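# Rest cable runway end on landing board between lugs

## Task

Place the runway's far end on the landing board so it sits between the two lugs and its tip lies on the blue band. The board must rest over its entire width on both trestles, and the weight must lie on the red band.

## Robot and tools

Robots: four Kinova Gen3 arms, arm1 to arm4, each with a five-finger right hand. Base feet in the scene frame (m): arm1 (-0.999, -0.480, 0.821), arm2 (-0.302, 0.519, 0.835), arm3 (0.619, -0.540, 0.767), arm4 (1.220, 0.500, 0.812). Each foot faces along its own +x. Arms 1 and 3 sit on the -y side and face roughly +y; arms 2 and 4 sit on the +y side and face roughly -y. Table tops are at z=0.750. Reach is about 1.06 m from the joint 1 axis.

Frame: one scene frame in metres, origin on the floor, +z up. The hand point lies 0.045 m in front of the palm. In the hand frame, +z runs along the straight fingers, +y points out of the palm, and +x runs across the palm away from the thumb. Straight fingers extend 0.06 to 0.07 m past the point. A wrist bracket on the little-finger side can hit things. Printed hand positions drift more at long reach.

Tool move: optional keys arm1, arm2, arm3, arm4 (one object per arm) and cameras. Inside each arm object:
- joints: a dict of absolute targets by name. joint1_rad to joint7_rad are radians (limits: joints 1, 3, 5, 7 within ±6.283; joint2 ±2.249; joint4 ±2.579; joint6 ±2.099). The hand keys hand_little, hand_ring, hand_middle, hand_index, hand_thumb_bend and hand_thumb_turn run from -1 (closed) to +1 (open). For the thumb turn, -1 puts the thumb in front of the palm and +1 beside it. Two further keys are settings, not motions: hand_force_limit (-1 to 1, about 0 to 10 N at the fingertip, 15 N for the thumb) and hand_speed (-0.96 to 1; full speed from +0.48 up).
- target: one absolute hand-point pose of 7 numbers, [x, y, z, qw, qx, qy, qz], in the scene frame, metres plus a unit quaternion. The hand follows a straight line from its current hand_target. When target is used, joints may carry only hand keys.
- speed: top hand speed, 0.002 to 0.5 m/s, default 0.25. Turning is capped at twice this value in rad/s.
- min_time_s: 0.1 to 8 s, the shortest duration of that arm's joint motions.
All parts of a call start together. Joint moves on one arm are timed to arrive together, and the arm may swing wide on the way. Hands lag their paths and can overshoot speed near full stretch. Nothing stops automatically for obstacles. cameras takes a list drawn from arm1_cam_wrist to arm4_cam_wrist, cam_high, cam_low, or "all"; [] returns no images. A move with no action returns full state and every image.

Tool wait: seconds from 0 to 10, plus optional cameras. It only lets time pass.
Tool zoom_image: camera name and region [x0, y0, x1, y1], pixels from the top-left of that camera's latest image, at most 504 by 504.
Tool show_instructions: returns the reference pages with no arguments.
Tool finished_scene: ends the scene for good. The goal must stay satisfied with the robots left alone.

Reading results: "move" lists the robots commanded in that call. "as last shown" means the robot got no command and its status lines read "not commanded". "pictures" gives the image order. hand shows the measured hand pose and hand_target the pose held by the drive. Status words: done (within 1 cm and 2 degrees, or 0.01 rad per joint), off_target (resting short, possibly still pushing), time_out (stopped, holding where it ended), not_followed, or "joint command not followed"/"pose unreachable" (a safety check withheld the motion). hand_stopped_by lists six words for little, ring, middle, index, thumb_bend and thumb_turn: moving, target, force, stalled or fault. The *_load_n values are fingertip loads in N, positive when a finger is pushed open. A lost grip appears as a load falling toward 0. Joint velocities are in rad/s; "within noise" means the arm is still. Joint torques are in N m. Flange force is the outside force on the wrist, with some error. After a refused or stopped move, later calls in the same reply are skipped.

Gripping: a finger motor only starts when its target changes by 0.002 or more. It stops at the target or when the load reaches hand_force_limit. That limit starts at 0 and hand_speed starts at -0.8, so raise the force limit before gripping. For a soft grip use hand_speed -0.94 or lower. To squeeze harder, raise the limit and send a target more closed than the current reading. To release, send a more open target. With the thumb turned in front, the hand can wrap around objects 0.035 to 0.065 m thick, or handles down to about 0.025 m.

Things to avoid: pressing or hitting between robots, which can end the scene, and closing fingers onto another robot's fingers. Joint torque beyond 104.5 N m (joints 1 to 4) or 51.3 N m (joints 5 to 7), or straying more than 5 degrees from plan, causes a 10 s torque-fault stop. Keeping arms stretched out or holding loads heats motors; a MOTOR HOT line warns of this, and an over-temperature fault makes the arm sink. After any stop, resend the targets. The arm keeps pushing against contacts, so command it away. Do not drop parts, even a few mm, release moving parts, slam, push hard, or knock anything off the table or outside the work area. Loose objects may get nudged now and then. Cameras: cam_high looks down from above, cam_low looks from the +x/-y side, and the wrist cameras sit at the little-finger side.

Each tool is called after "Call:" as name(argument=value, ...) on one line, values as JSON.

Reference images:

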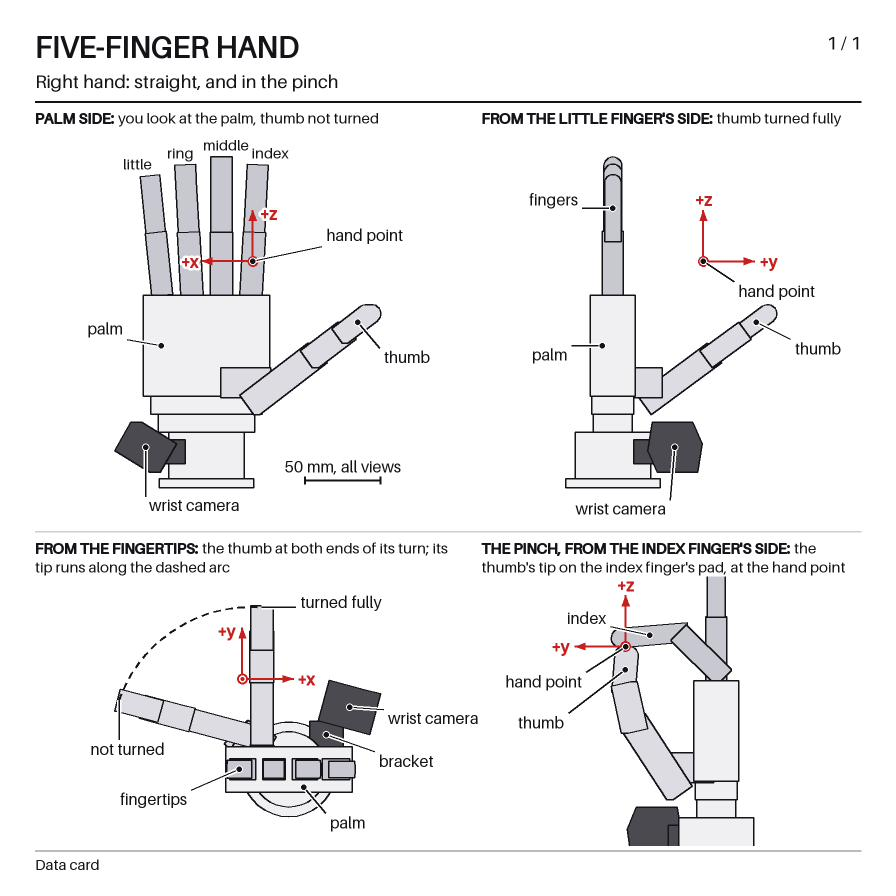

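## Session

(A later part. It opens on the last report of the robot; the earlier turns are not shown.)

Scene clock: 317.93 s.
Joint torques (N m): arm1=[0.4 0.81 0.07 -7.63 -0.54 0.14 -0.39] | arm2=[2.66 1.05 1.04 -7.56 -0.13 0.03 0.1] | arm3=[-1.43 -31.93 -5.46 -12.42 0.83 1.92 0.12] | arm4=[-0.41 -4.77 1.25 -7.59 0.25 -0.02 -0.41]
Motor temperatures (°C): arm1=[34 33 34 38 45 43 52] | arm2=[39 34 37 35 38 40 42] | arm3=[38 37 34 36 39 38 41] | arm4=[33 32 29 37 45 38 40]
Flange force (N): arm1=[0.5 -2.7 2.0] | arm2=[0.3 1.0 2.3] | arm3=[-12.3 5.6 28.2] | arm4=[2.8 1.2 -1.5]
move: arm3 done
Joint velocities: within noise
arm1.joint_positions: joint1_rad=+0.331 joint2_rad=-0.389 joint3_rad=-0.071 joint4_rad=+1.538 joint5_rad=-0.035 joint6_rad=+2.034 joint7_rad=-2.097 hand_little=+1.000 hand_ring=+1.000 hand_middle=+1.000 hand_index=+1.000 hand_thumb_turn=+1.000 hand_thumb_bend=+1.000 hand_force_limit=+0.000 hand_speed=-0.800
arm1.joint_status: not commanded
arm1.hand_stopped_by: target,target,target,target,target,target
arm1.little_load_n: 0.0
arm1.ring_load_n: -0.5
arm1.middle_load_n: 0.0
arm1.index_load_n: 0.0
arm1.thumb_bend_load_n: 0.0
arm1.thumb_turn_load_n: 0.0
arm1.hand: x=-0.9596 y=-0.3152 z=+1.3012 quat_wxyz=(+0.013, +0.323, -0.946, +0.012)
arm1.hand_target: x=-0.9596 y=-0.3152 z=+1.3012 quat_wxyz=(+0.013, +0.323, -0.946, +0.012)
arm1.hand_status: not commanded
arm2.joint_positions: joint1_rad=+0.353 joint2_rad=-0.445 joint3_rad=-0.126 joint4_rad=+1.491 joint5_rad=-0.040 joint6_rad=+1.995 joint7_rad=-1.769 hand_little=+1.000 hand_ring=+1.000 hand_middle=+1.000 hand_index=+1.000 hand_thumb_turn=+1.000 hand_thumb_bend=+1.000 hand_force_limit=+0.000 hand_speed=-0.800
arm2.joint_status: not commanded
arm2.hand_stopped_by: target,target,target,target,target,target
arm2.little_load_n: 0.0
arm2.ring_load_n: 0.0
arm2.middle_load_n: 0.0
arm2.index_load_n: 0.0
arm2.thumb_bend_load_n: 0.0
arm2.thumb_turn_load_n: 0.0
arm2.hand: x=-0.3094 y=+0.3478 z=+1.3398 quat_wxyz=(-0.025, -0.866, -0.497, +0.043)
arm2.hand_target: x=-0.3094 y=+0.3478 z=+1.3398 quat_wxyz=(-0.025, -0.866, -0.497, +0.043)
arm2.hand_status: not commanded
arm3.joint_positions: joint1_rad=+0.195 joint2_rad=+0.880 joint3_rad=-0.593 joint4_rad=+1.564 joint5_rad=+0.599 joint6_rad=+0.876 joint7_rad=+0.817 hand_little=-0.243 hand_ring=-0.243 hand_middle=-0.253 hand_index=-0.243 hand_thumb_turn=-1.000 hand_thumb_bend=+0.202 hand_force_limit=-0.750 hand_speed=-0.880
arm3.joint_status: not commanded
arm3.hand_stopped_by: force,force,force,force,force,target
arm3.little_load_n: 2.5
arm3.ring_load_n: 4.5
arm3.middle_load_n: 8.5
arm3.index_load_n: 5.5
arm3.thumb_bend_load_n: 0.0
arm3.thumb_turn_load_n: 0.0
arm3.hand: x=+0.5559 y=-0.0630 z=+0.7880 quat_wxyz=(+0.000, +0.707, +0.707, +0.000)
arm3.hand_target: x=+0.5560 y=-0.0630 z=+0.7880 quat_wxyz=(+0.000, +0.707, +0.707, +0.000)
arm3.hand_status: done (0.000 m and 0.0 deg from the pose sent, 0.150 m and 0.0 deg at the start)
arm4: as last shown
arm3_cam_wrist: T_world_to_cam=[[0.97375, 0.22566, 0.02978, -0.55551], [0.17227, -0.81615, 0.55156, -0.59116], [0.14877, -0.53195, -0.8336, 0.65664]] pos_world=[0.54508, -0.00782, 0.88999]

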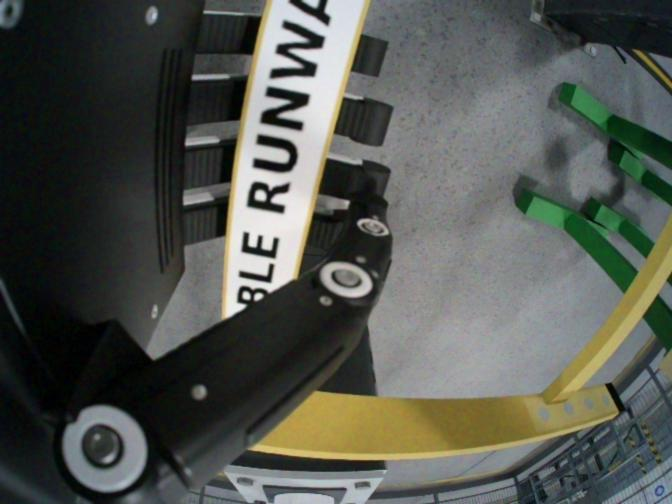

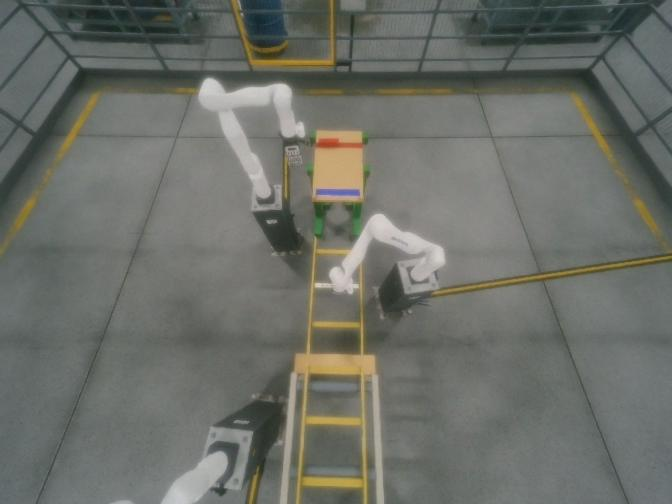

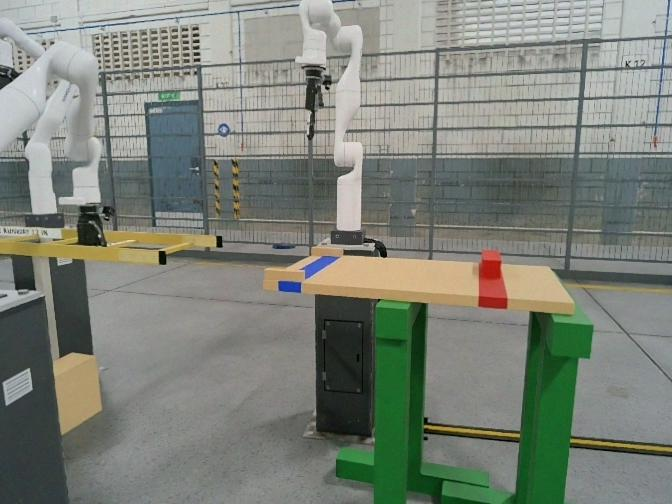

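Call:
move(arm3={"target": [0.70, -0.065, 0.786, 0, 0.7071, 0.7071, 0], "speed": 0.08})

Call:
move(arm3={"target": [0.79, -0.067, 0.786, 0, 0.7071, 0.7071, 0], "speed": 0.08}, arm4={"target": [1.13, 0.2, 1.2, 0.028, -0.646, -0.762, 0.017]}, cameras=["arm3_cam_wrist", "arm4_cam_wrist", "cam_high", "cam_low"])

Call:
zoom_image(camera="cam_low", region=[60, 160, 360, 320])

Call:
zoom_image(camera="arm4_cam_wrist", region=[190, 0, 540, 350])

Call:
zoom_image(camera="cam_high", region=[260, 110, 440, 504])

Scene clock: 334.37 s.
Joint torques (N m): arm1=[0.4 0.83 0.09 -7.64 -0.53 0.12 -0.38] | arm2=[2.63 1.01 1.05 -7.56 -0.14 0.05 0.1] | arm3=[-1.19 -20.89 -3.25 -9.43 0.79 0.36 -0.03] | arm4=[-0.42 -4.83 1.26 -7.66 0.25 -0.03 -0.39]
Motor temperatures (°C): arm1=[34 33 34 38 45 43 52] | arm2=[39 34 37 35 38 40 42] | arm3=[38 39 34 36 39 38 41] | arm4=[33 32 29 37 45 38 40]
Flange force (N): arm1=[0.6 -2.7 2.0] | arm2=[0.2 1.0 2.3] | arm3=[-14.8 1.9 5.0] | arm4=[2.8 1.3 -1.3]
move: arm3 done
Joint velocities: within noise
arm1, arm2: as last shown
arm1.ring_load_n: 0.0
arm2.middle_load_n: -0.5
arm3.joint_positions: joint1_rad=+0.490 joint2_rad=+0.861 joint3_rad=-0.604 joint4_rad=+1.629 joint5_rad=+0.616 joint6_rad=+0.841 joint7_rad=+1.066 hand_little=-0.243 hand_ring=-0.243 hand_middle=-0.253 hand_index=-0.243 hand_thumb_turn=-1.000 hand_thumb_bend=+0.202 hand_force_limit=-0.750 hand_speed=-0.880
arm3.joint_status: not commanded
arm3.hand_stopped_by: force,force,force,force,force,target
arm3.little_load_n: 1.0
arm3.ring_load_n: 2.0
arm3.middle_load_n: 6.0
arm3.index_load_n: 2.0
arm3.thumb_bend_load_n: 0.0
arm3.thumb_turn_load_n: 0.0
arm3.hand: x=+0.6999 y=-0.0650 z=+0.7860 quat_wxyz=(+0.000, +0.707, +0.707, +0.000)
arm3.hand_target: x=+0.7000 y=-0.0650 z=+0.7860 quat_wxyz=(+0.000, +0.707, +0.707, +0.000)
arm3.hand_status: done (0.000 m and 0.0 deg from the pose sent, 0.144 m and 0.0 deg at the start)
arm4.joint_positions: joint1_rad=-0.152 joint2_rad=-0.063 joint3_rad=+0.275 joint4_rad=+1.613 joint5_rad=+0.071 joint6_rad=+1.609 joint7_rad=-1.370 hand_little=+1.000 hand_ring=+1.000 hand_middle=+1.000 hand_index=+1.000 hand_thumb_turn=+1.000 hand_thumb_bend=+1.000 hand_force_limit=+0.000 hand_speed=-0.800
arm4.joint_status: not commanded
arm4.hand_stopped_by: target,target,target,target,target,target
arm4.little_load_n: 0.0
arm4.ring_load_n: 0.0
arm4.middle_load_n: 0.0
arm4.index_load_n: 0.0
arm4.thumb_bend_load_n: 0.0
arm4.thumb_turn_load_n: 0.0
arm4.hand: x=+1.2300 y=+0.2000 z=+1.2000 quat_wxyz=(+0.028, -0.646, -0.762, +0.017)
arm4.hand_target: x=+1.2300 y=+0.2000 z=+1.2000 quat_wxyz=(+0.028, -0.646, -0.762, +0.017)
arm4.hand_status: not commanded
pictures: none

Scene clock: 336.00 s.
Joint torques (N m): arm1=[0.4 0.83 0.08 -7.68 -0.52 0.12 -0.4] | arm2=[2.67 1.03 1.03 -7.6 -0.14 0.01 0.11] | arm3=[-0.89 -23.75 -3.55 -9.57 0.7 1.09 -0.11] | arm4=[-0.48 -5.44 1.41 -7.64 0.23 -0.03 -0.41]
Motor temperatures (°C): arm1=[34 33 34 38 45 43 52] | arm2=[39 34 37 35 38 40 42] | arm3=[38 39 34 36 39 38 41] | arm4=[33 32 29 37 45 38 40]
Flange force (N): arm1=[0.6 -2.8 2.1] | arm2=[0.3 0.9 2.3] | arm3=[-12.8 -0.7 10.9] | arm4=[2.5 1.6 -1.4]
move: arm3 done; arm4 done
Joint velocities: within noise
arm1, arm2: as last shown
arm2.middle_load_n: 0.0
arm3.joint_positions: joint1_rad=+0.666 joint2_rad=+0.879 joint3_rad=-0.613 joint4_rad=+1.591 joint5_rad=+0.620 joint6_rad=+0.865 joint7_rad=+1.251 hand_little=-0.243 hand_ring=-0.243 hand_middle=-0.253 hand_index=-0.243 hand_thumb_turn=-1.000 hand_thumb_bend=+0.202 hand_force_limit=-0.750 hand_speed=-0.880
arm3.joint_status: not commanded
arm3.hand_stopped_by: force,force,force,force,force,target
arm3.little_load_n: 1.5
arm3.ring_load_n: 3.0
arm3.middle_load_n: 7.0
arm3.index_load_n: 3.0
arm3.thumb_bend_load_n: 0.0
arm3.thumb_turn_load_n: 0.0
arm3.hand: x=+0.7899 y=-0.0670 z=+0.7860 quat_wxyz=(+0.000, +0.707, +0.707, +0.000)
arm3.hand_target: x=+0.7900 y=-0.0670 z=+0.7860 quat_wxyz=(+0.000, +0.707, +0.707, +0.000)
arm3.hand_status: done (0.000 m and 0.0 deg from the pose sent, 0.090 m and 0.0 deg at the start)
arm4.joint_positions: joint1_rad=+0.006 joint2_rad=+0.008 joint3_rad=+0.467 joint4_rad=+1.553 joint5_rad=+0.054 joint6_rad=+1.582 joint7_rad=-1.021 hand_little=+1.000 hand_ring=+1.000 hand_middle=+1.000 hand_index=+1.000 hand_thumb_turn=+1.000 hand_thumb_bend=+1.000 hand_force_limit=+0.000 hand_speed=-0.800
arm4.joint_status: not commanded
arm4.hand_stopped_by: target,target,target,target,target,target
arm4.little_load_n: 0.0
arm4.ring_load_n: 0.0
arm4.middle_load_n: 0.0
arm4.index_load_n: 0.0
arm4.thumb_bend_load_n: 0.0
arm4.thumb_turn_load_n: 0.0
arm4.hand: x=+1.1300 y=+0.2000 z=+1.2000 quat_wxyz=(+0.028, -0.646, -0.762, +0.017)
arm4.hand_target: x=+1.1300 y=+0.2000 z=+1.2000 quat_wxyz=(+0.028, -0.646, -0.762, +0.017)
arm4.hand_status: done (0.000 m and 0.0 deg from the pose sent, 0.100 m and 0.0 deg at the start)
arm3_cam_wrist: T_world_to_cam=[[0.97375, 0.22564, 0.02988, -0.7826], [0.17217, -0.81609, 0.55169, -0.63369], [0.14887, -0.53206, -0.83351, 0.61786]] pos_world=[0.77918, -0.01182, 0.88799]
arm4_cam_wrist: T_world_to_cam=[[0.90573, 0.41875, -0.06556, -1.02465], [0.39551, -0.77939, 0.48593, -0.87131], [0.15238, -0.46605, -0.87153, 1.0873]] pos_world=[1.10699, 0.25672, 1.30384]

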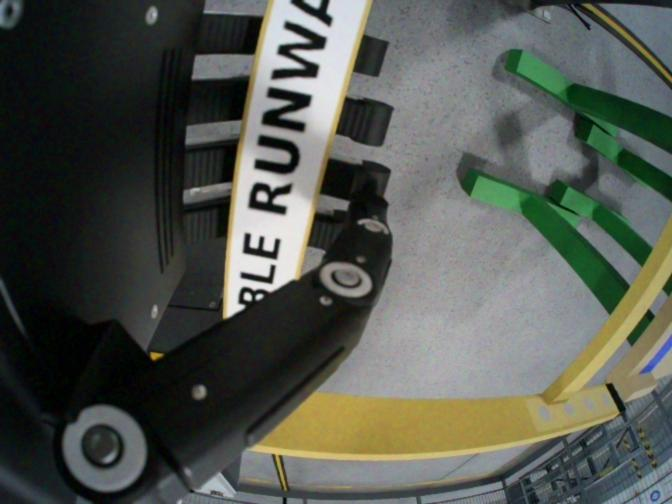

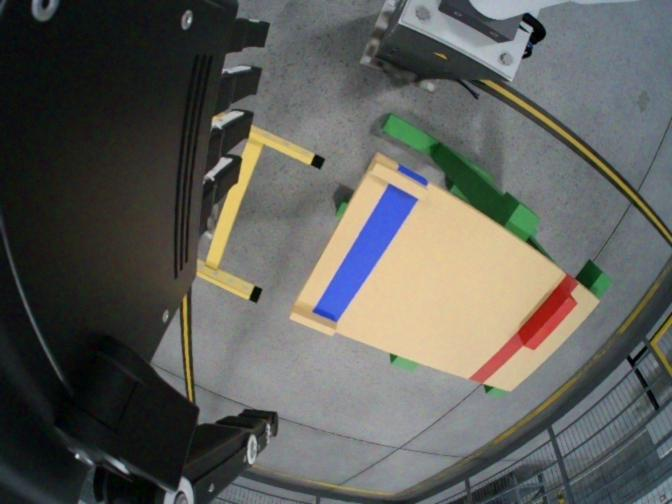

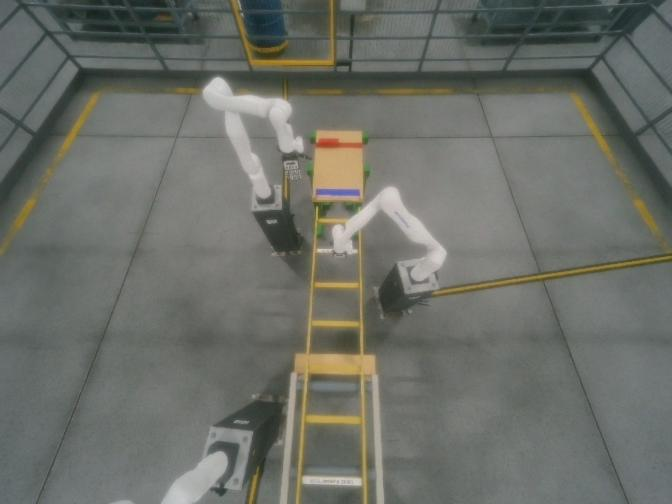

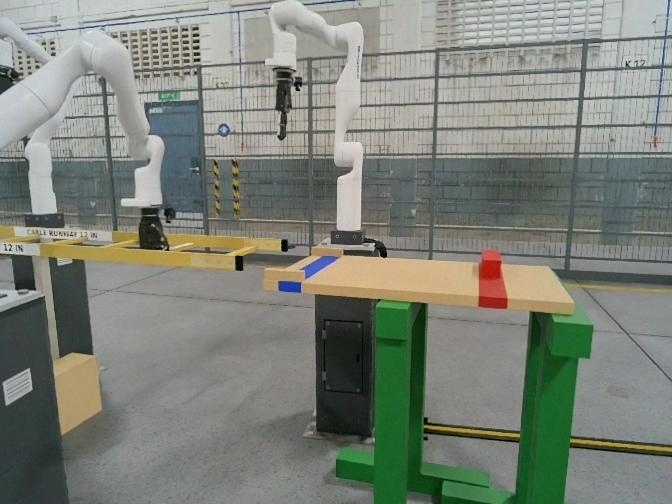

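Scaled by 1.680 from the camera's image (finer frame: 960x720).

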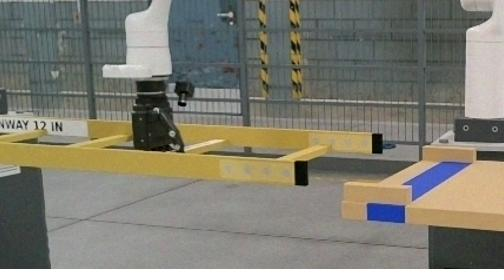

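Scaled by 1.440 from the camera's image (finer frame: 960x720).

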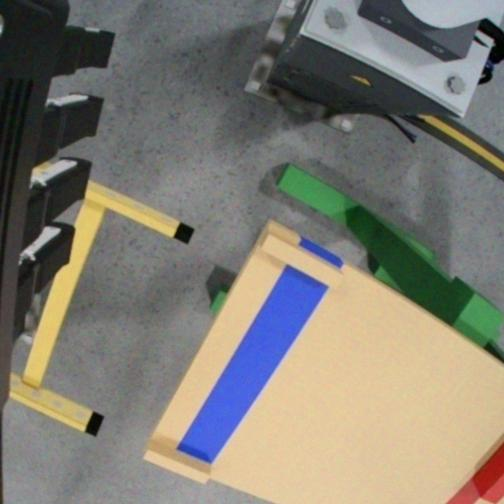

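Scaled by 1.279 from the camera's image (finer frame: 960x720).

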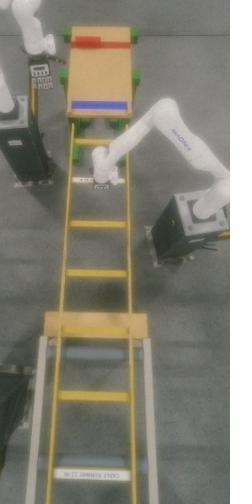

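Call:
zoom_image(camera="arm4_cam_wrist", region=[230, 110, 350, 200])

Call:
zoom_image(camera="arm4_cam_wrist", region=[190, 250, 350, 350])

Call:
zoom_image(camera="arm4_cam_wrist", region=[340, 130, 460, 230])

Scaled by 4.200 from the camera's image (finer frame: 960x720).

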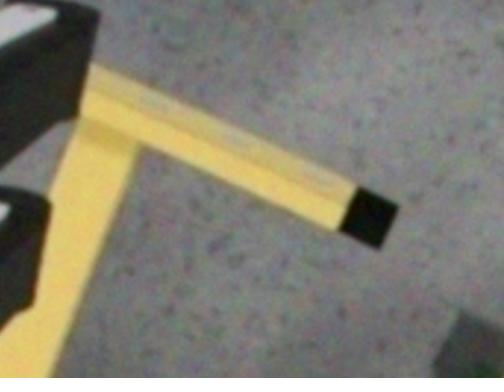

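Scaled by 3.150 from the camera's image (finer frame: 960x720).

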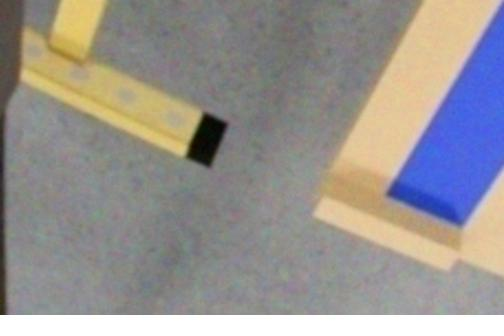

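Scaled by 4.200 from the camera's image (finer frame: 960x720).

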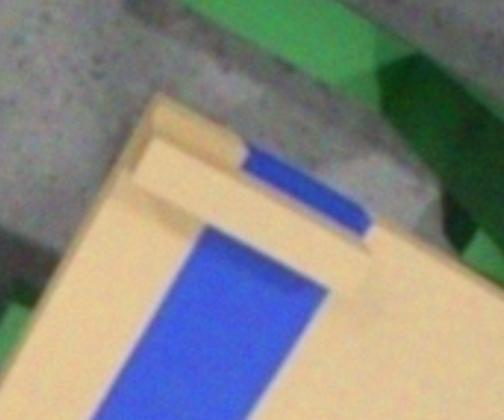

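Call:
move(arm3={"target": [0.79, -0.067, 0.812, 0, 0.7071, 0.7071, 0], "speed": 0.04}, arm4={"target": [1.16, -0.005, 1.1, 0.028, -0.646, -0.762, 0.017], "speed": 0.15}, cameras=["arm4_cam_wrist", "cam_low"])

Call:
zoom_image(camera="cam_low", region=[180, 200, 390, 310])

Scene clock: 392.33 s.
Joint torques (N m): arm1=[0.41 0.8 0.04 -7.61 -0.56 0.13 -0.39] | arm2=[2.62 1.03 1.01 -7.59 -0.13 0.03 0.12] | arm3=[-1.09 -34.47 -5.99 -15.21 1.76 1.2 0.09] | arm4=[-0.29 -14.5 3.1 -7.4 0.21 -0.06 -0.38]
Motor temperatures (°C): arm1=[34 33 34 38 45 43 52] | arm2=[39 34 37 35 38 40 42] | arm3=[38 40 34 36 39 38 41] | arm4=[33 32 29 37 45 38 40]
Flange force (N): arm1=[0.4 -2.8 1.9] | arm2=[0.3 0.9 2.3] | arm3=[-15.5 -1.2 33.2] | arm4=[2.0 -0.8 -1.6]
move: arm3 done; arm4 done
Joint velocities: within noise
arm1, arm2: as last shown
arm2.thumb_bend_load_n: -0.5
arm3.joint_positions: joint1_rad=+0.680 joint2_rad=+0.838 joint3_rad=-0.637 joint4_rad=+1.577 joint5_rad=+0.590 joint6_rad=+0.918 joint7_rad=+1.273 hand_little=-0.243 hand_ring=-0.243 hand_middle=-0.253 hand_index=-0.242 hand_thumb_turn=-1.000 hand_thumb_bend=+0.202 hand_force_limit=-0.750 hand_speed=-0.880
arm3.joint_status: not commanded
arm3.hand_stopped_by: force,force,force,force,force,target
arm3.little_load_n: 3.0
arm3.ring_load_n: 6.0
arm3.middle_load_n: 10.5
arm3.index_load_n: 7.5
arm3.thumb_bend_load_n: 0.0
arm3.thumb_turn_load_n: 0.0
arm3.hand: x=+0.7900 y=-0.0670 z=+0.8120 quat_wxyz=(+0.000, +0.707, +0.707, +0.000)
arm3.hand_target: x=+0.7900 y=-0.0670 z=+0.8120 quat_wxyz=(+0.000, +0.707, +0.707, +0.000)
arm3.hand_status: done (0.000 m and 0.0 deg from the pose sent, 0.026 m and 0.0 deg at the start)
arm4.joint_positions: joint1_rad=+0.017 joint2_rad=+0.507 joint3_rad=+0.419 joint4_rad=+1.258 joint5_rad=-0.143 joint6_rad=+1.421 joint7_rad=-1.084 hand_little=+1.000 hand_ring=+1.000 hand_middle=+1.000 hand_index=+1.000 hand_thumb_turn=+1.000 hand_thumb_bend=+1.000 hand_force_limit=+0.000 hand_speed=-0.800
arm4.joint_status: not commanded
arm4.hand_stopped_by: target,target,target,target,target,target
arm4.little_load_n: 0.0
arm4.ring_load_n: 0.0
arm4.middle_load_n: 0.0
arm4.index_load_n: 0.0
arm4.thumb_bend_load_n: 0.0
arm4.thumb_turn_load_n: 0.0
arm4.hand: x=+1.1600 y=-0.0050 z=+1.1000 quat_wxyz=(+0.028, -0.646, -0.762, +0.017)
arm4.hand_target: x=+1.1600 y=-0.0050 z=+1.1000 quat_wxyz=(+0.028, -0.646, -0.762, +0.017)
arm4.hand_status: done (0.000 m and 0.0 deg from the pose sent, 0.230 m and 0.0 deg at the start)
arm4_cam_wrist: T_world_to_cam=[[0.90577, 0.41866, -0.06556, -0.97259], [0.39542, -0.77939, 0.486, -0.99434], [0.15238, -0.46613, -0.87149, 0.9]] pos_world=[1.13699, 0.05172, 1.20383]

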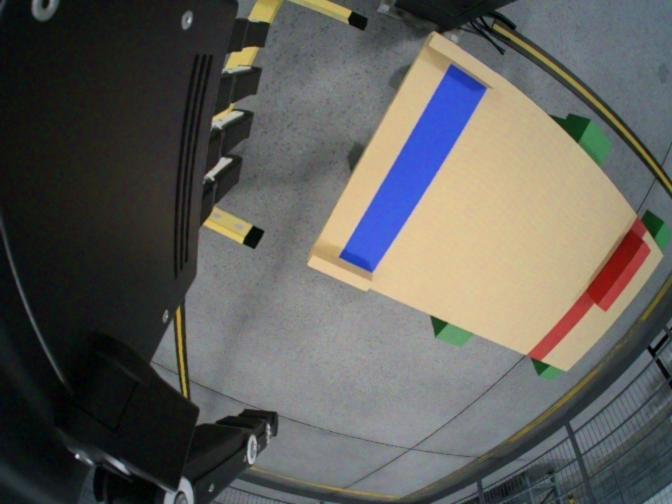

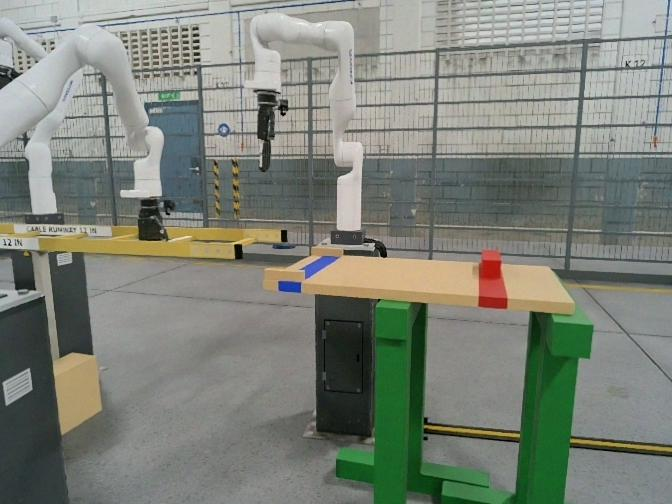

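Scaled by 2.400 from the camera's image (finer frame: 960x720).

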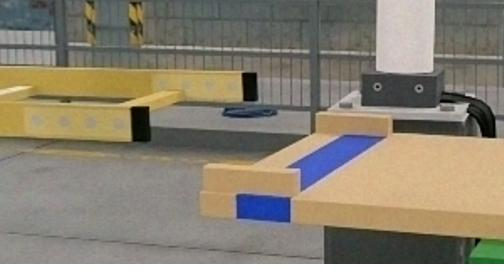

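Call:
zoom_image(camera="arm4_cam_wrist", region=[200, 200, 400, 320])

Call:
zoom_image(camera="arm4_cam_wrist", region=[320, 0, 520, 110])

Scaled by 2.520 from the camera's image (finer frame: 960x720).

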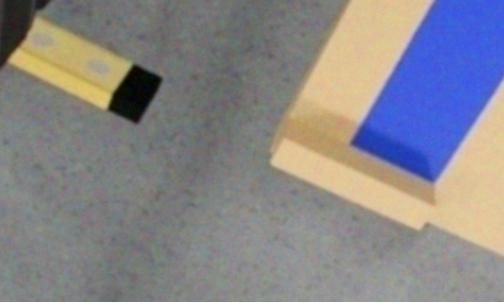

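Scaled by 2.520 from the camera's image (finer frame: 960x720).

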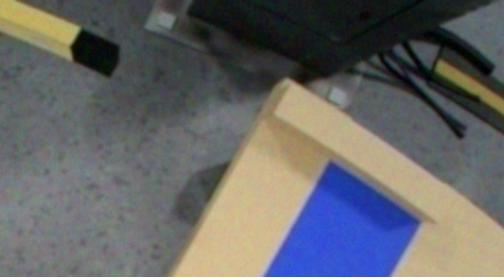

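Call:
move(arm3={"target": [0.933, -0.0635, 0.817, 0, 0.7071, 0.7071, 0], "speed": 0.06}, cameras=["arm4_cam_wrist", "cam_low", "arm3_cam_wrist"])

Call:
zoom_image(camera="cam_low", region=[180, 200, 390, 310])

Call:
zoom_image(camera="arm4_cam_wrist", region=[260, 190, 440, 310])

Call:
zoom_image(camera="arm4_cam_wrist", region=[380, 0, 560, 120])

Scene clock: 458.17 s.
Joint torques (N m): arm1=[0.41 0.77 0.09 -7.66 -0.55 0.14 -0.41] | arm2=[2.63 1.03 1 -7.58 -0.12 0.04 0.1] | arm3=[-1.17 -36.54 -6.3 -16.22 1.79 0.39 0.02] | arm4=[-0.33 -14.48 3.13 -7.42 0.19 -0.03 -0.43]
Motor temperatures (°C): arm1=[34 33 34 38 44 43 52] | arm2=[39 34 37 35 38 40 42] | arm3=[38 45 34 37 39 38 41] | arm4=[33 32 29 37 45 38 40]
Flange force (N): arm1=[0.4 -2.7 2.1] | arm2=[0.2 0.8 2.3] | arm3=[-17.2 -6.0 30.4] | arm4=[2.2 -0.9 -1.5]
move: arm3 done
Joint velocities: within noise
arm1, arm2, arm4: as last shown
arm1.middle_load_n: -0.5
arm1.thumb_bend_load_n: -0.5
arm2.thumb_bend_load_n: 0.0
arm3.joint_positions: joint1_rad=+0.894 joint2_rad=+0.922 joint3_rad=-0.645 joint4_rad=+1.362 joint5_rad=+0.584 joint6_rad=+1.042 joint7_rad=+1.584 hand_little=-0.243 hand_ring=-0.243 hand_middle=-0.253 hand_index=-0.242 hand_thumb_turn=-1.000 hand_thumb_bend=+0.202 hand_force_limit=-0.750 hand_speed=-0.880
arm3.joint_status: not commanded
arm3.hand_stopped_by: force,force,force,force,force,target
arm3.little_load_n: 2.5
arm3.ring_load_n: 5.0
arm3.middle_load_n: 10.0
arm3.index_load_n: 7.0
arm3.thumb_bend_load_n: 0.0
arm3.thumb_turn_load_n: 0.0
arm3.hand: x=+0.9329 y=-0.0635 z=+0.8170 quat_wxyz=(+0.000, +0.707, +0.707, +0.000)
arm3.hand_target: x=+0.9330 y=-0.0635 z=+0.8170 quat_wxyz=(+0.000, +0.707, +0.707, +0.000)
arm3.hand_status: done (0.000 m and 0.0 deg from the pose sent, 0.143 m and 0.0 deg at the start)
pictures: arm3_cam_wrist, arm4_cam_wrist, cam_low
arm3_cam_wrist: T_world_to_cam=[[0.97375, 0.22567, 0.02975, -0.92334], [0.17227, -0.81607, 0.55168, -0.67262], [0.14877, -0.53207, -0.83353, 0.62439]] pos_world=[0.92208, -0.00832, 0.91899]
arm4_cam_wrist: T_world_to_cam=[[0.90577, 0.41866, -0.06556, -0.97259], [0.39542, -0.77939, 0.486, -0.99434], [0.15238, -0.46613, -0.87149, 0.9]] pos_world=[1.13699, 0.05172, 1.20383]

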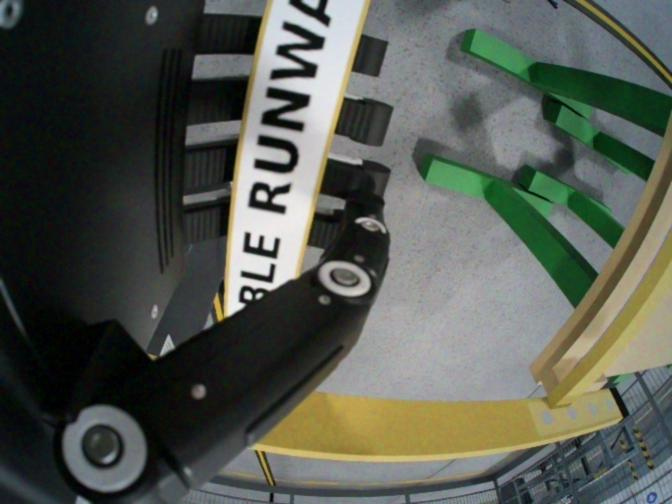

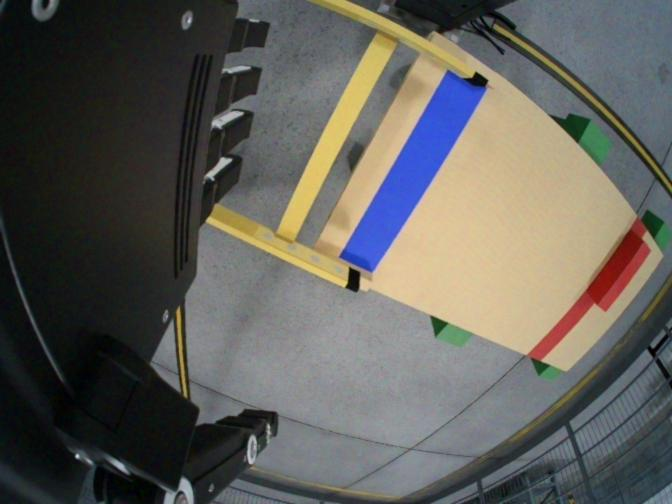

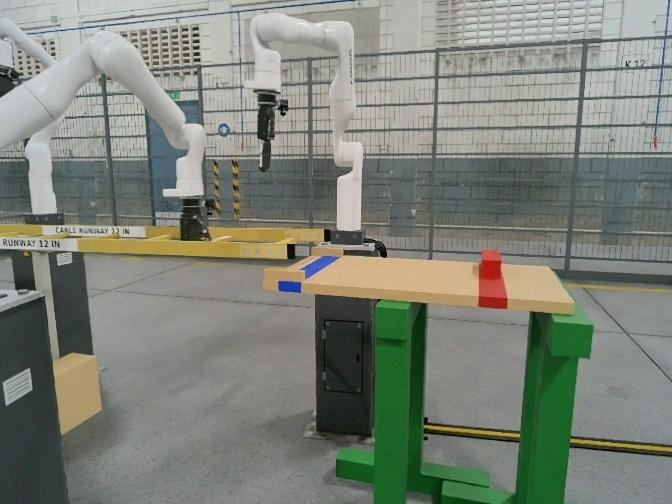

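Scaled by 2.400 from the camera's image (finer frame: 960x720).

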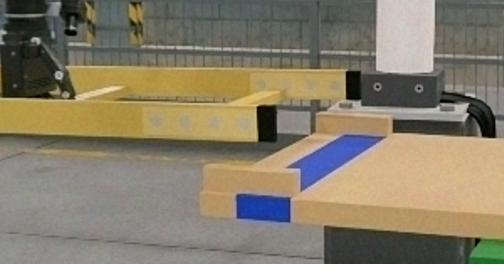

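Scaled by 2.800 from the camera's image (finer frame: 960x720).

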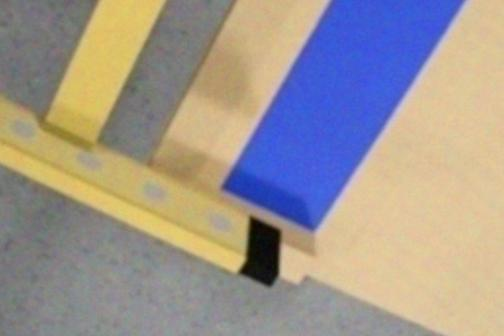

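Scaled by 2.800 from the camera's image (finer frame: 960x720).

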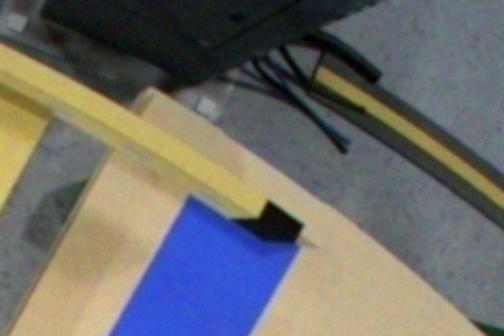

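Call:
move(arm3={"target": [0.933, -0.0635, 0.795, 0, 0.7071, 0.7071, 0], "speed": 0.03}, cameras=["arm4_cam_wrist", "cam_low"])

Call:
zoom_image(camera="cam_low", region=[180, 200, 390, 310])

Call:
zoom_image(camera="arm4_cam_wrist", region=[260, 190, 440, 310])

Call:
zoom_image(camera="arm4_cam_wrist", region=[380, 0, 560, 120])

Scene clock: 494.60 s.
Joint torques (N m): arm1=[0.38 0.84 0.07 -7.6 -0.51 0.11 -0.37] | arm2=[2.64 1.06 0.98 -7.55 -0.12 0.04 0.1] | arm3=[-0.94 -36.48 -5.95 -15.15 1.79 0.77 -0.12] | arm4=[-0.31 -14.5 3.11 -7.37 0.22 -0.07 -0.42]
Motor temperatures (°C): arm1=[34 33 34 38 44 43 52] | arm2=[39 34 37 35 38 40 42] | arm3=[38 46 34 37 39 38 40] | arm4=[33 33 29 37 45 38 40]
Flange force (N): arm1=[0.6 -2.7 1.8] | arm2=[0.3 0.8 2.2] | arm3=[-15.3 -5.3 29.3] | arm4=[1.9 -0.9 -1.7]
move: arm3 done
Joint velocities: within noise
arm1, arm2, arm4: as last shown
arm1.middle_load_n: 0.0
arm1.thumb_bend_load_n: 0.0
arm3.joint_positions: joint1_rad=+0.887 joint2_rad=+0.953 joint3_rad=-0.630 joint4_rad=+1.376 joint5_rad=+0.604 joint6_rad=+1.000 joint7_rad=+1.570 hand_little=-0.243 hand_ring=-0.243 hand_middle=-0.253 hand_index=-0.242 hand_thumb_turn=-1.000 hand_thumb_bend=+0.202 hand_force_limit=-0.750 hand_speed=-0.880
arm3.joint_status: not commanded
arm3.hand_stopped_by: force,force,force,force,force,target
arm3.little_load_n: 3.0
arm3.ring_load_n: 6.0
arm3.middle_load_n: 10.5
arm3.index_load_n: 7.0
arm3.thumb_bend_load_n: 0.0
arm3.thumb_turn_load_n: 0.0
arm3.hand: x=+0.9330 y=-0.0635 z=+0.7950 quat_wxyz=(+0.000, +0.707, +0.707, +0.000)
arm3.hand_target: x=+0.9330 y=-0.0635 z=+0.7950 quat_wxyz=(+0.000, +0.707, +0.707, +0.000)
arm3.hand_status: done (0.000 m and 0.0 deg from the pose sent, 0.022 m and 0.0 deg at the start)
arm4_cam_wrist: T_world_to_cam=[[0.90577, 0.41866, -0.06556, -0.97259], [0.39542, -0.77939, 0.486, -0.99434], [0.15238, -0.46613, -0.87149, 0.9]] pos_world=[1.13699, 0.05172, 1.20383]

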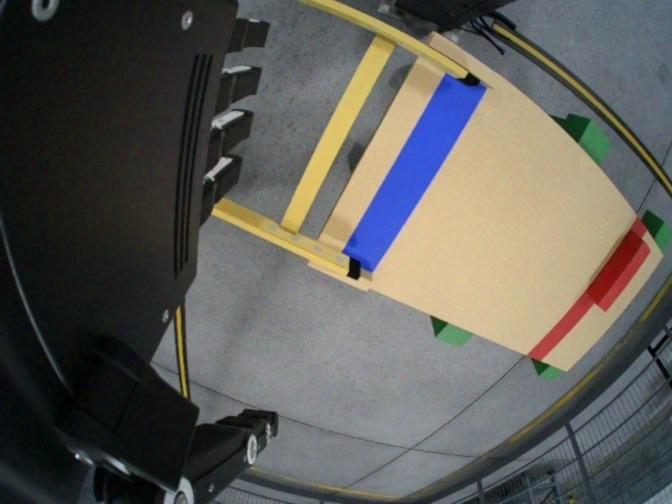

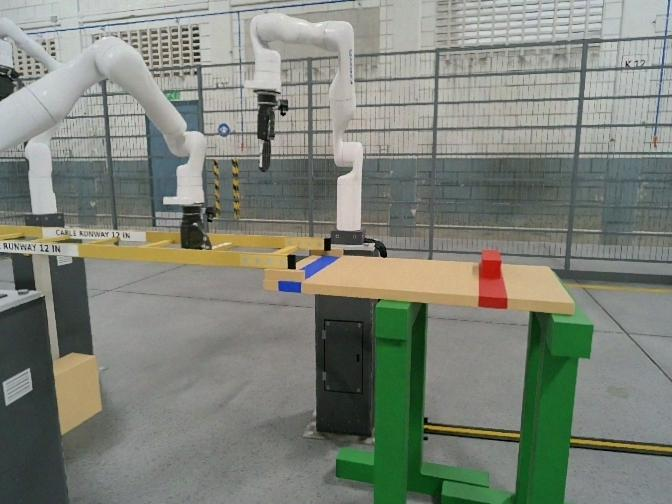

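Scaled by 2.400 from the camera's image (finer frame: 960x720).

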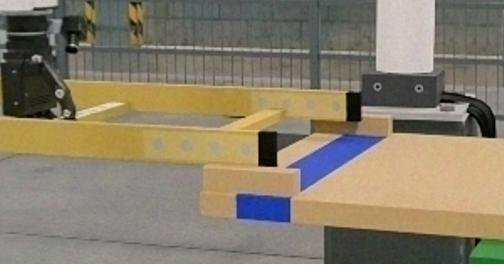

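Scaled by 2.800 from the camera's image (finer frame: 960x720).

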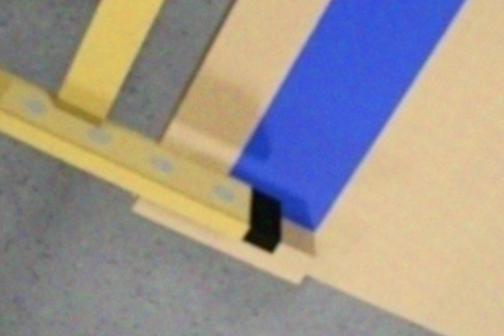

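Scaled by 2.800 from the camera's image (finer frame: 960x720).

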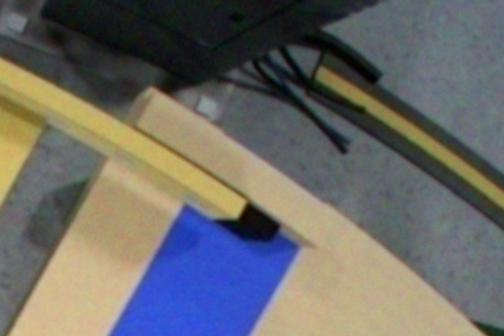

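Call:
move(arm3={"target": [0.933, -0.0635, 0.785, 0, 0.7071, 0.7071, 0], "speed": 0.02}, cameras=["arm4_cam_wrist", "cam_low"])

Call:
zoom_image(camera="cam_low", region=[180, 200, 390, 310])

Call:
zoom_image(camera="arm4_cam_wrist", region=[260, 190, 440, 310])

Call:
zoom_image(camera="arm4_cam_wrist", region=[380, 0, 560, 120])

Scene clock: 505.47 s.
Joint torques (N m): arm1=[0.38 0.82 0.05 -7.62 -0.56 0.12 -0.39] | arm2=[2.61 1.03 1.06 -7.59 -0.11 0.03 0.09] | arm3=[-1.09 -30.63 -5.01 -12.64 1.18 0.6 -0.15] | arm4=[-0.25 -14.55 3.1 -7.32 0.26 -0.04 -0.39]
Motor temperatures (°C): arm1=[34 33 34 38 44 43 52] | arm2=[39 34 37 35 38 40 42] | arm3=[38 46 34 37 39 38 40] | arm4=[33 33 29 37 45 38 40]
Flange force (N): arm1=[0.5 -2.9 1.9] | arm2=[0.3 1.0 2.3] | arm3=[-15.3 -4.9 18.7] | arm4=[1.6 -0.9 -1.7]
move: arm3 done
Joint velocities: within noise
arm1, arm2, arm4: as last shown
arm3.joint_positions: joint1_rad=+0.884 joint2_rad=+0.968 joint3_rad=-0.623 joint4_rad=+1.381 joint5_rad=+0.613 joint6_rad=+0.981 joint7_rad=+1.564 hand_little=-0.243 hand_ring=-0.243 hand_middle=-0.253 hand_index=-0.242 hand_thumb_turn=-1.000 hand_thumb_bend=+0.202 hand_force_limit=-0.750 hand_speed=-0.880
arm3.joint_status: not commanded
arm3.hand_stopped_by: force,force,force,force,force,target
arm3.little_load_n: 2.0
arm3.ring_load_n: 4.5
arm3.middle_load_n: 9.5
arm3.index_load_n: 5.0
arm3.thumb_bend_load_n: 0.0
arm3.thumb_turn_load_n: 0.0
arm3.hand: x=+0.9330 y=-0.0635 z=+0.7850 quat_wxyz=(+0.000, +0.707, +0.707, +0.000)
arm3.hand_target: x=+0.9330 y=-0.0635 z=+0.7850 quat_wxyz=(+0.000, +0.707, +0.707, +0.000)
arm3.hand_status: done (0.000 m and 0.0 deg from the pose sent, 0.010 m and 0.0 deg at the start)
arm4_cam_wrist: T_world_to_cam=[[0.90577, 0.41866, -0.06556, -0.97259], [0.39542, -0.77939, 0.486, -0.99434], [0.15238, -0.46613, -0.87149, 0.9]] pos_world=[1.13699, 0.05172, 1.20383]

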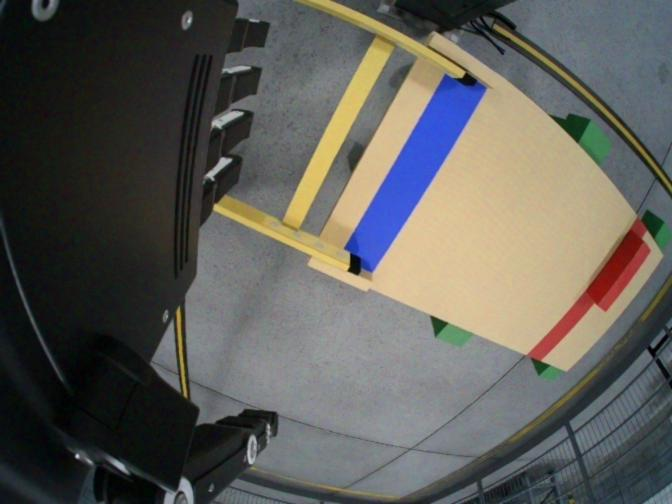

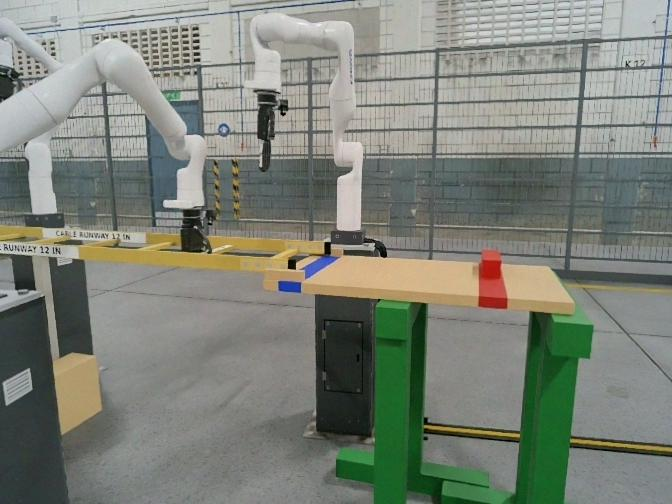

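Scaled by 2.400 from the camera's image (finer frame: 960x720).

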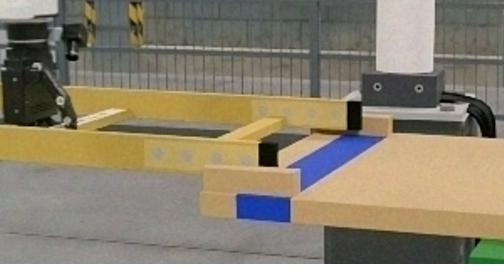

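Scaled by 2.800 from the camera's image (finer frame: 960x720).

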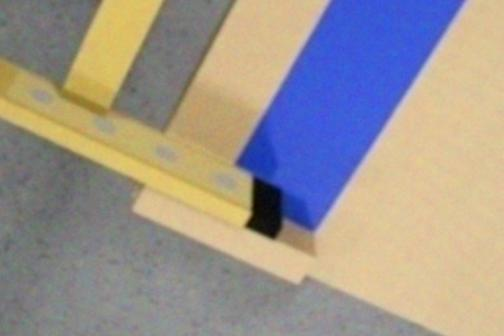

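Scaled by 2.800 from the camera's image (finer frame: 960x720).

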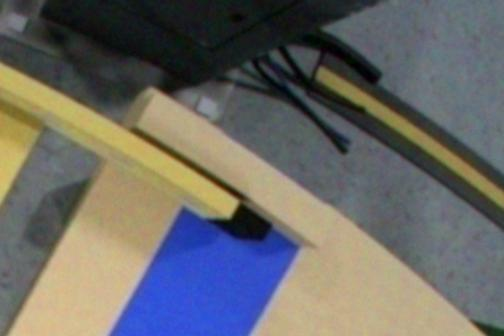

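Call:
move(arm3={"target": [0.933, -0.0635, 0.781, 0, 0.7071, 0.7071, 0], "speed": 0.02})

Call:
move(arm3={"target": [0.933, -0.0635, 0.778, 0, 0.7071, 0.7071, 0], "speed": 0.02}, cameras=["arm4_cam_wrist", "cam_low", "arm3_cam_wrist"])

Call:
zoom_image(camera="cam_low", region=[180, 200, 390, 310])

Scene clock: 514.30 s.
Joint torques (N m): arm1=[0.38 0.83 0.06 -7.63 -0.53 0.13 -0.4] | arm2=[2.64 1.06 1.04 -7.56 -0.13 0.03 0.11] | arm3=[-1.03 -30.62 -4.94 -12.54 1.2 0.61 -0.16] | arm4=[-0.27 -14.53 3.13 -7.39 0.25 -0.03 -0.42]
Motor temperatures (°C): arm1=[34 33 34 38 44 43 52] | arm2=[39 34 37 35 38 40 42] | arm3=[38 45 34 37 39 38 40] | arm4=[33 33 29 37 45 38 40]
Flange force (N): arm1=[0.6 -2.8 2.0] | arm2=[0.3 1.0 2.2] | arm3=[-15.1 -5.0 18.4] | arm4=[1.9 -0.8 -1.6]
move: arm3 done
Joint velocities: within noise
arm1, arm2, arm4: as last shown
arm3.joint_positions: joint1_rad=+0.883 joint2_rad=+0.974 joint3_rad=-0.620 joint4_rad=+1.382 joint5_rad=+0.616 joint6_rad=+0.974 joint7_rad=+1.561 hand_little=-0.243 hand_ring=-0.243 hand_middle=-0.253 hand_index=-0.242 hand_thumb_turn=-1.000 hand_thumb_bend=+0.202 hand_force_limit=-0.750 hand_speed=-0.880
arm3.joint_status: not commanded
arm3.hand_stopped_by: force,force,force,force,force,target
arm3.little_load_n: 2.0
arm3.ring_load_n: 4.5
arm3.middle_load_n: 9.0
arm3.index_load_n: 5.0
arm3.thumb_bend_load_n: 0.0
arm3.thumb_turn_load_n: 0.0
arm3.hand: x=+0.9330 y=-0.0635 z=+0.7810 quat_wxyz=(+0.000, +0.707, +0.707, +0.000)
arm3.hand_target: x=+0.9330 y=-0.0635 z=+0.7810 quat_wxyz=(+0.000, +0.707, +0.707, +0.000)
arm3.hand_status: done (0.000 m and 0.0 deg from the pose sent, 0.004 m and 0.0 deg at the start)
pictures: none

Scene clock: 515.27 s.
Joint torques (N m): arm1=[0.37 0.82 0.1 -7.59 -0.53 0.12 -0.38] | arm2=[2.66 1.02 1.01 -7.56 -0.12 0.03 0.08] | arm3=[-0.93 -28.13 -4.32 -12.22 1.34 0.05 -0.07] | arm4=[-0.28 -14.48 3.11 -7.37 0.25 -0.01 -0.4]
Motor temperatures (°C): arm1=[34 33 34 38 44 43 52] | arm2=[39 34 37 35 38 40 42] | arm3=[38 45 34 37 39 38 40] | arm4=[33 33 29 37 45 38 40]
Flange force (N): arm1=[0.6 -2.6 1.8] | arm2=[0.2 0.8 2.2] | arm3=[-16.5 -6.1 12.9] | arm4=[2.0 -0.8 -1.6]
move: arm3 done
Joint velocities: within noise
arm1.joint_positions: joint1_rad=+0.331 joint2_rad=-0.389 joint3_rad=-0.071 joint4_rad=+1.538 joint5_rad=-0.035 joint6_rad=+2.034 joint7_rad=-2.097 hand_little=+1.000 hand_ring=+1.000 hand_middle=+1.000 hand_index=+1.000 hand_thumb_turn=+1.000 hand_thumb_bend=+1.000 hand_force_limit=+0.000 hand_speed=-0.800
arm1.joint_status: not commanded
arm1.hand_stopped_by: target,target,target,target,target,target
arm1.little_load_n: 0.0
arm1.ring_load_n: 0.0
arm1.middle_load_n: 0.0
arm1.index_load_n: 0.0
arm1.thumb_bend_load_n: 0.0
arm1.thumb_turn_load_n: 0.0
arm1.hand: x=-0.9596 y=-0.3152 z=+1.3012 quat_wxyz=(+0.013, +0.323, -0.946, +0.012)
arm1.hand_target: x=-0.9596 y=-0.3152 z=+1.3012 quat_wxyz=(+0.013, +0.323, -0.946, +0.012)
arm1.hand_status: not commanded
arm2.joint_positions: joint1_rad=+0.353 joint2_rad=-0.445 joint3_rad=-0.126 joint4_rad=+1.491 joint5_rad=-0.040 joint6_rad=+1.995 joint7_rad=-1.769 hand_little=+1.000 hand_ring=+1.000 hand_middle=+1.000 hand_index=+1.000 hand_thumb_turn=+1.000 hand_thumb_bend=+1.000 hand_force_limit=+0.000 hand_speed=-0.800
arm2.joint_status: not commanded
arm2.hand_stopped_by: target,target,target,target,target,target
arm2.little_load_n: 0.0
arm2.ring_load_n: 0.0
arm2.middle_load_n: 0.0
arm2.index_load_n: -0.5
arm2.thumb_bend_load_n: -0.5
arm2.thumb_turn_load_n: 0.0
arm2.hand: x=-0.3094 y=+0.3478 z=+1.3398 quat_wxyz=(-0.025, -0.866, -0.497, +0.043)
arm2.hand_target: x=-0.3094 y=+0.3478 z=+1.3398 quat_wxyz=(-0.025, -0.866, -0.497, +0.043)
arm2.hand_status: not commanded
arm3.joint_positions: joint1_rad=+0.882 joint2_rad=+0.978 joint3_rad=-0.618 joint4_rad=+1.384 joint5_rad=+0.619 joint6_rad=+0.968 joint7_rad=+1.560 hand_little=-0.243 hand_ring=-0.243 hand_middle=-0.253 hand_index=-0.242 hand_thumb_turn=-1.000 hand_thumb_bend=+0.202 hand_force_limit=-0.750 hand_speed=-0.880
arm3.joint_status: not commanded
arm3.hand_stopped_by: force,force,force,force,force,target
arm3.little_load_n: 1.5
arm3.ring_load_n: 3.5
arm3.middle_load_n: 8.5
arm3.index_load_n: 4.0
arm3.thumb_bend_load_n: 0.0
arm3.thumb_turn_load_n: 0.0
arm3.hand: x=+0.9330 y=-0.0635 z=+0.7780 quat_wxyz=(+0.000, +0.707, +0.707, +0.000)
arm3.hand_target: x=+0.9330 y=-0.0635 z=+0.7780 quat_wxyz=(+0.000, +0.707, +0.707, +0.000)
arm3.hand_status: done (0.000 m and 0.0 deg from the pose sent, 0.003 m and 0.0 deg at the start)
arm4: as last shown
arm4.thumb_turn_load_n: -0.5
pictures: arm3_cam_wrist, arm4_cam_wrist, cam_low
arm3_cam_wrist: T_world_to_cam=[[0.97377, 0.22556, 0.02994, -0.92246], [0.17208, -0.81611, 0.55169, -0.65095], [0.14887, -0.53206, -0.83351, 0.59177]] pos_world=[0.92218, -0.00832, 0.87999]
arm4_cam_wrist: T_world_to_cam=[[0.90577, 0.41866, -0.06556, -0.97259], [0.39542, -0.77939, 0.486, -0.99434], [0.15238, -0.46613, -0.87149, 0.9]] pos_world=[1.13699, 0.05172, 1.20383]

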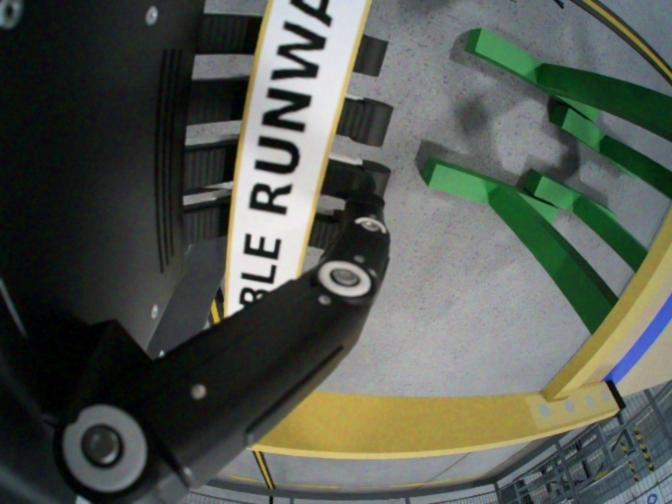

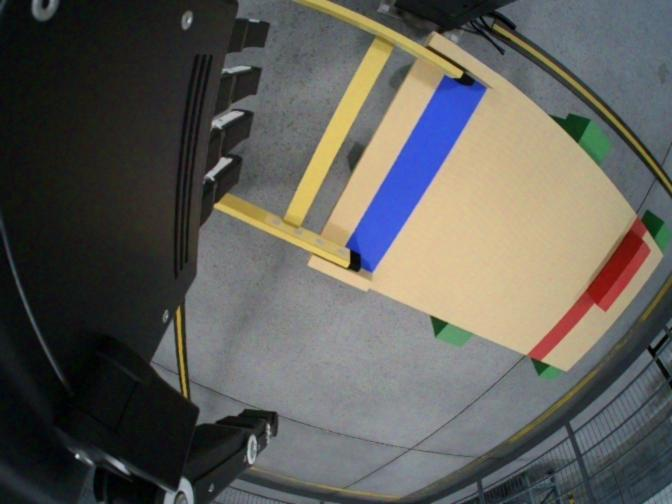

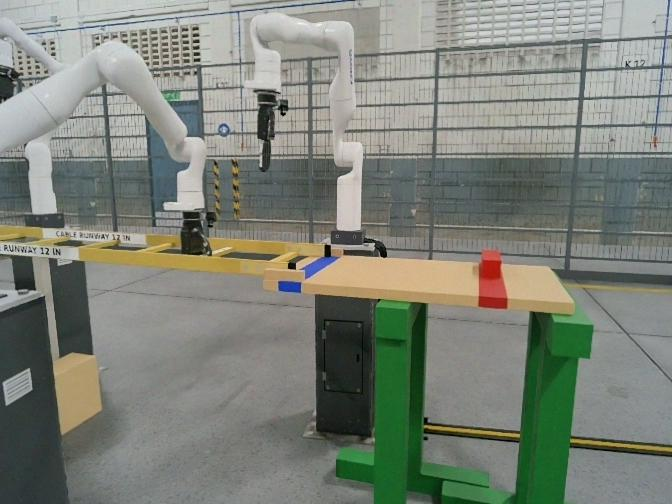

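Scaled by 2.400 from the camera's image (finer frame: 960x720).

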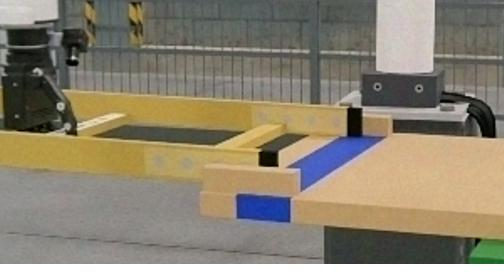

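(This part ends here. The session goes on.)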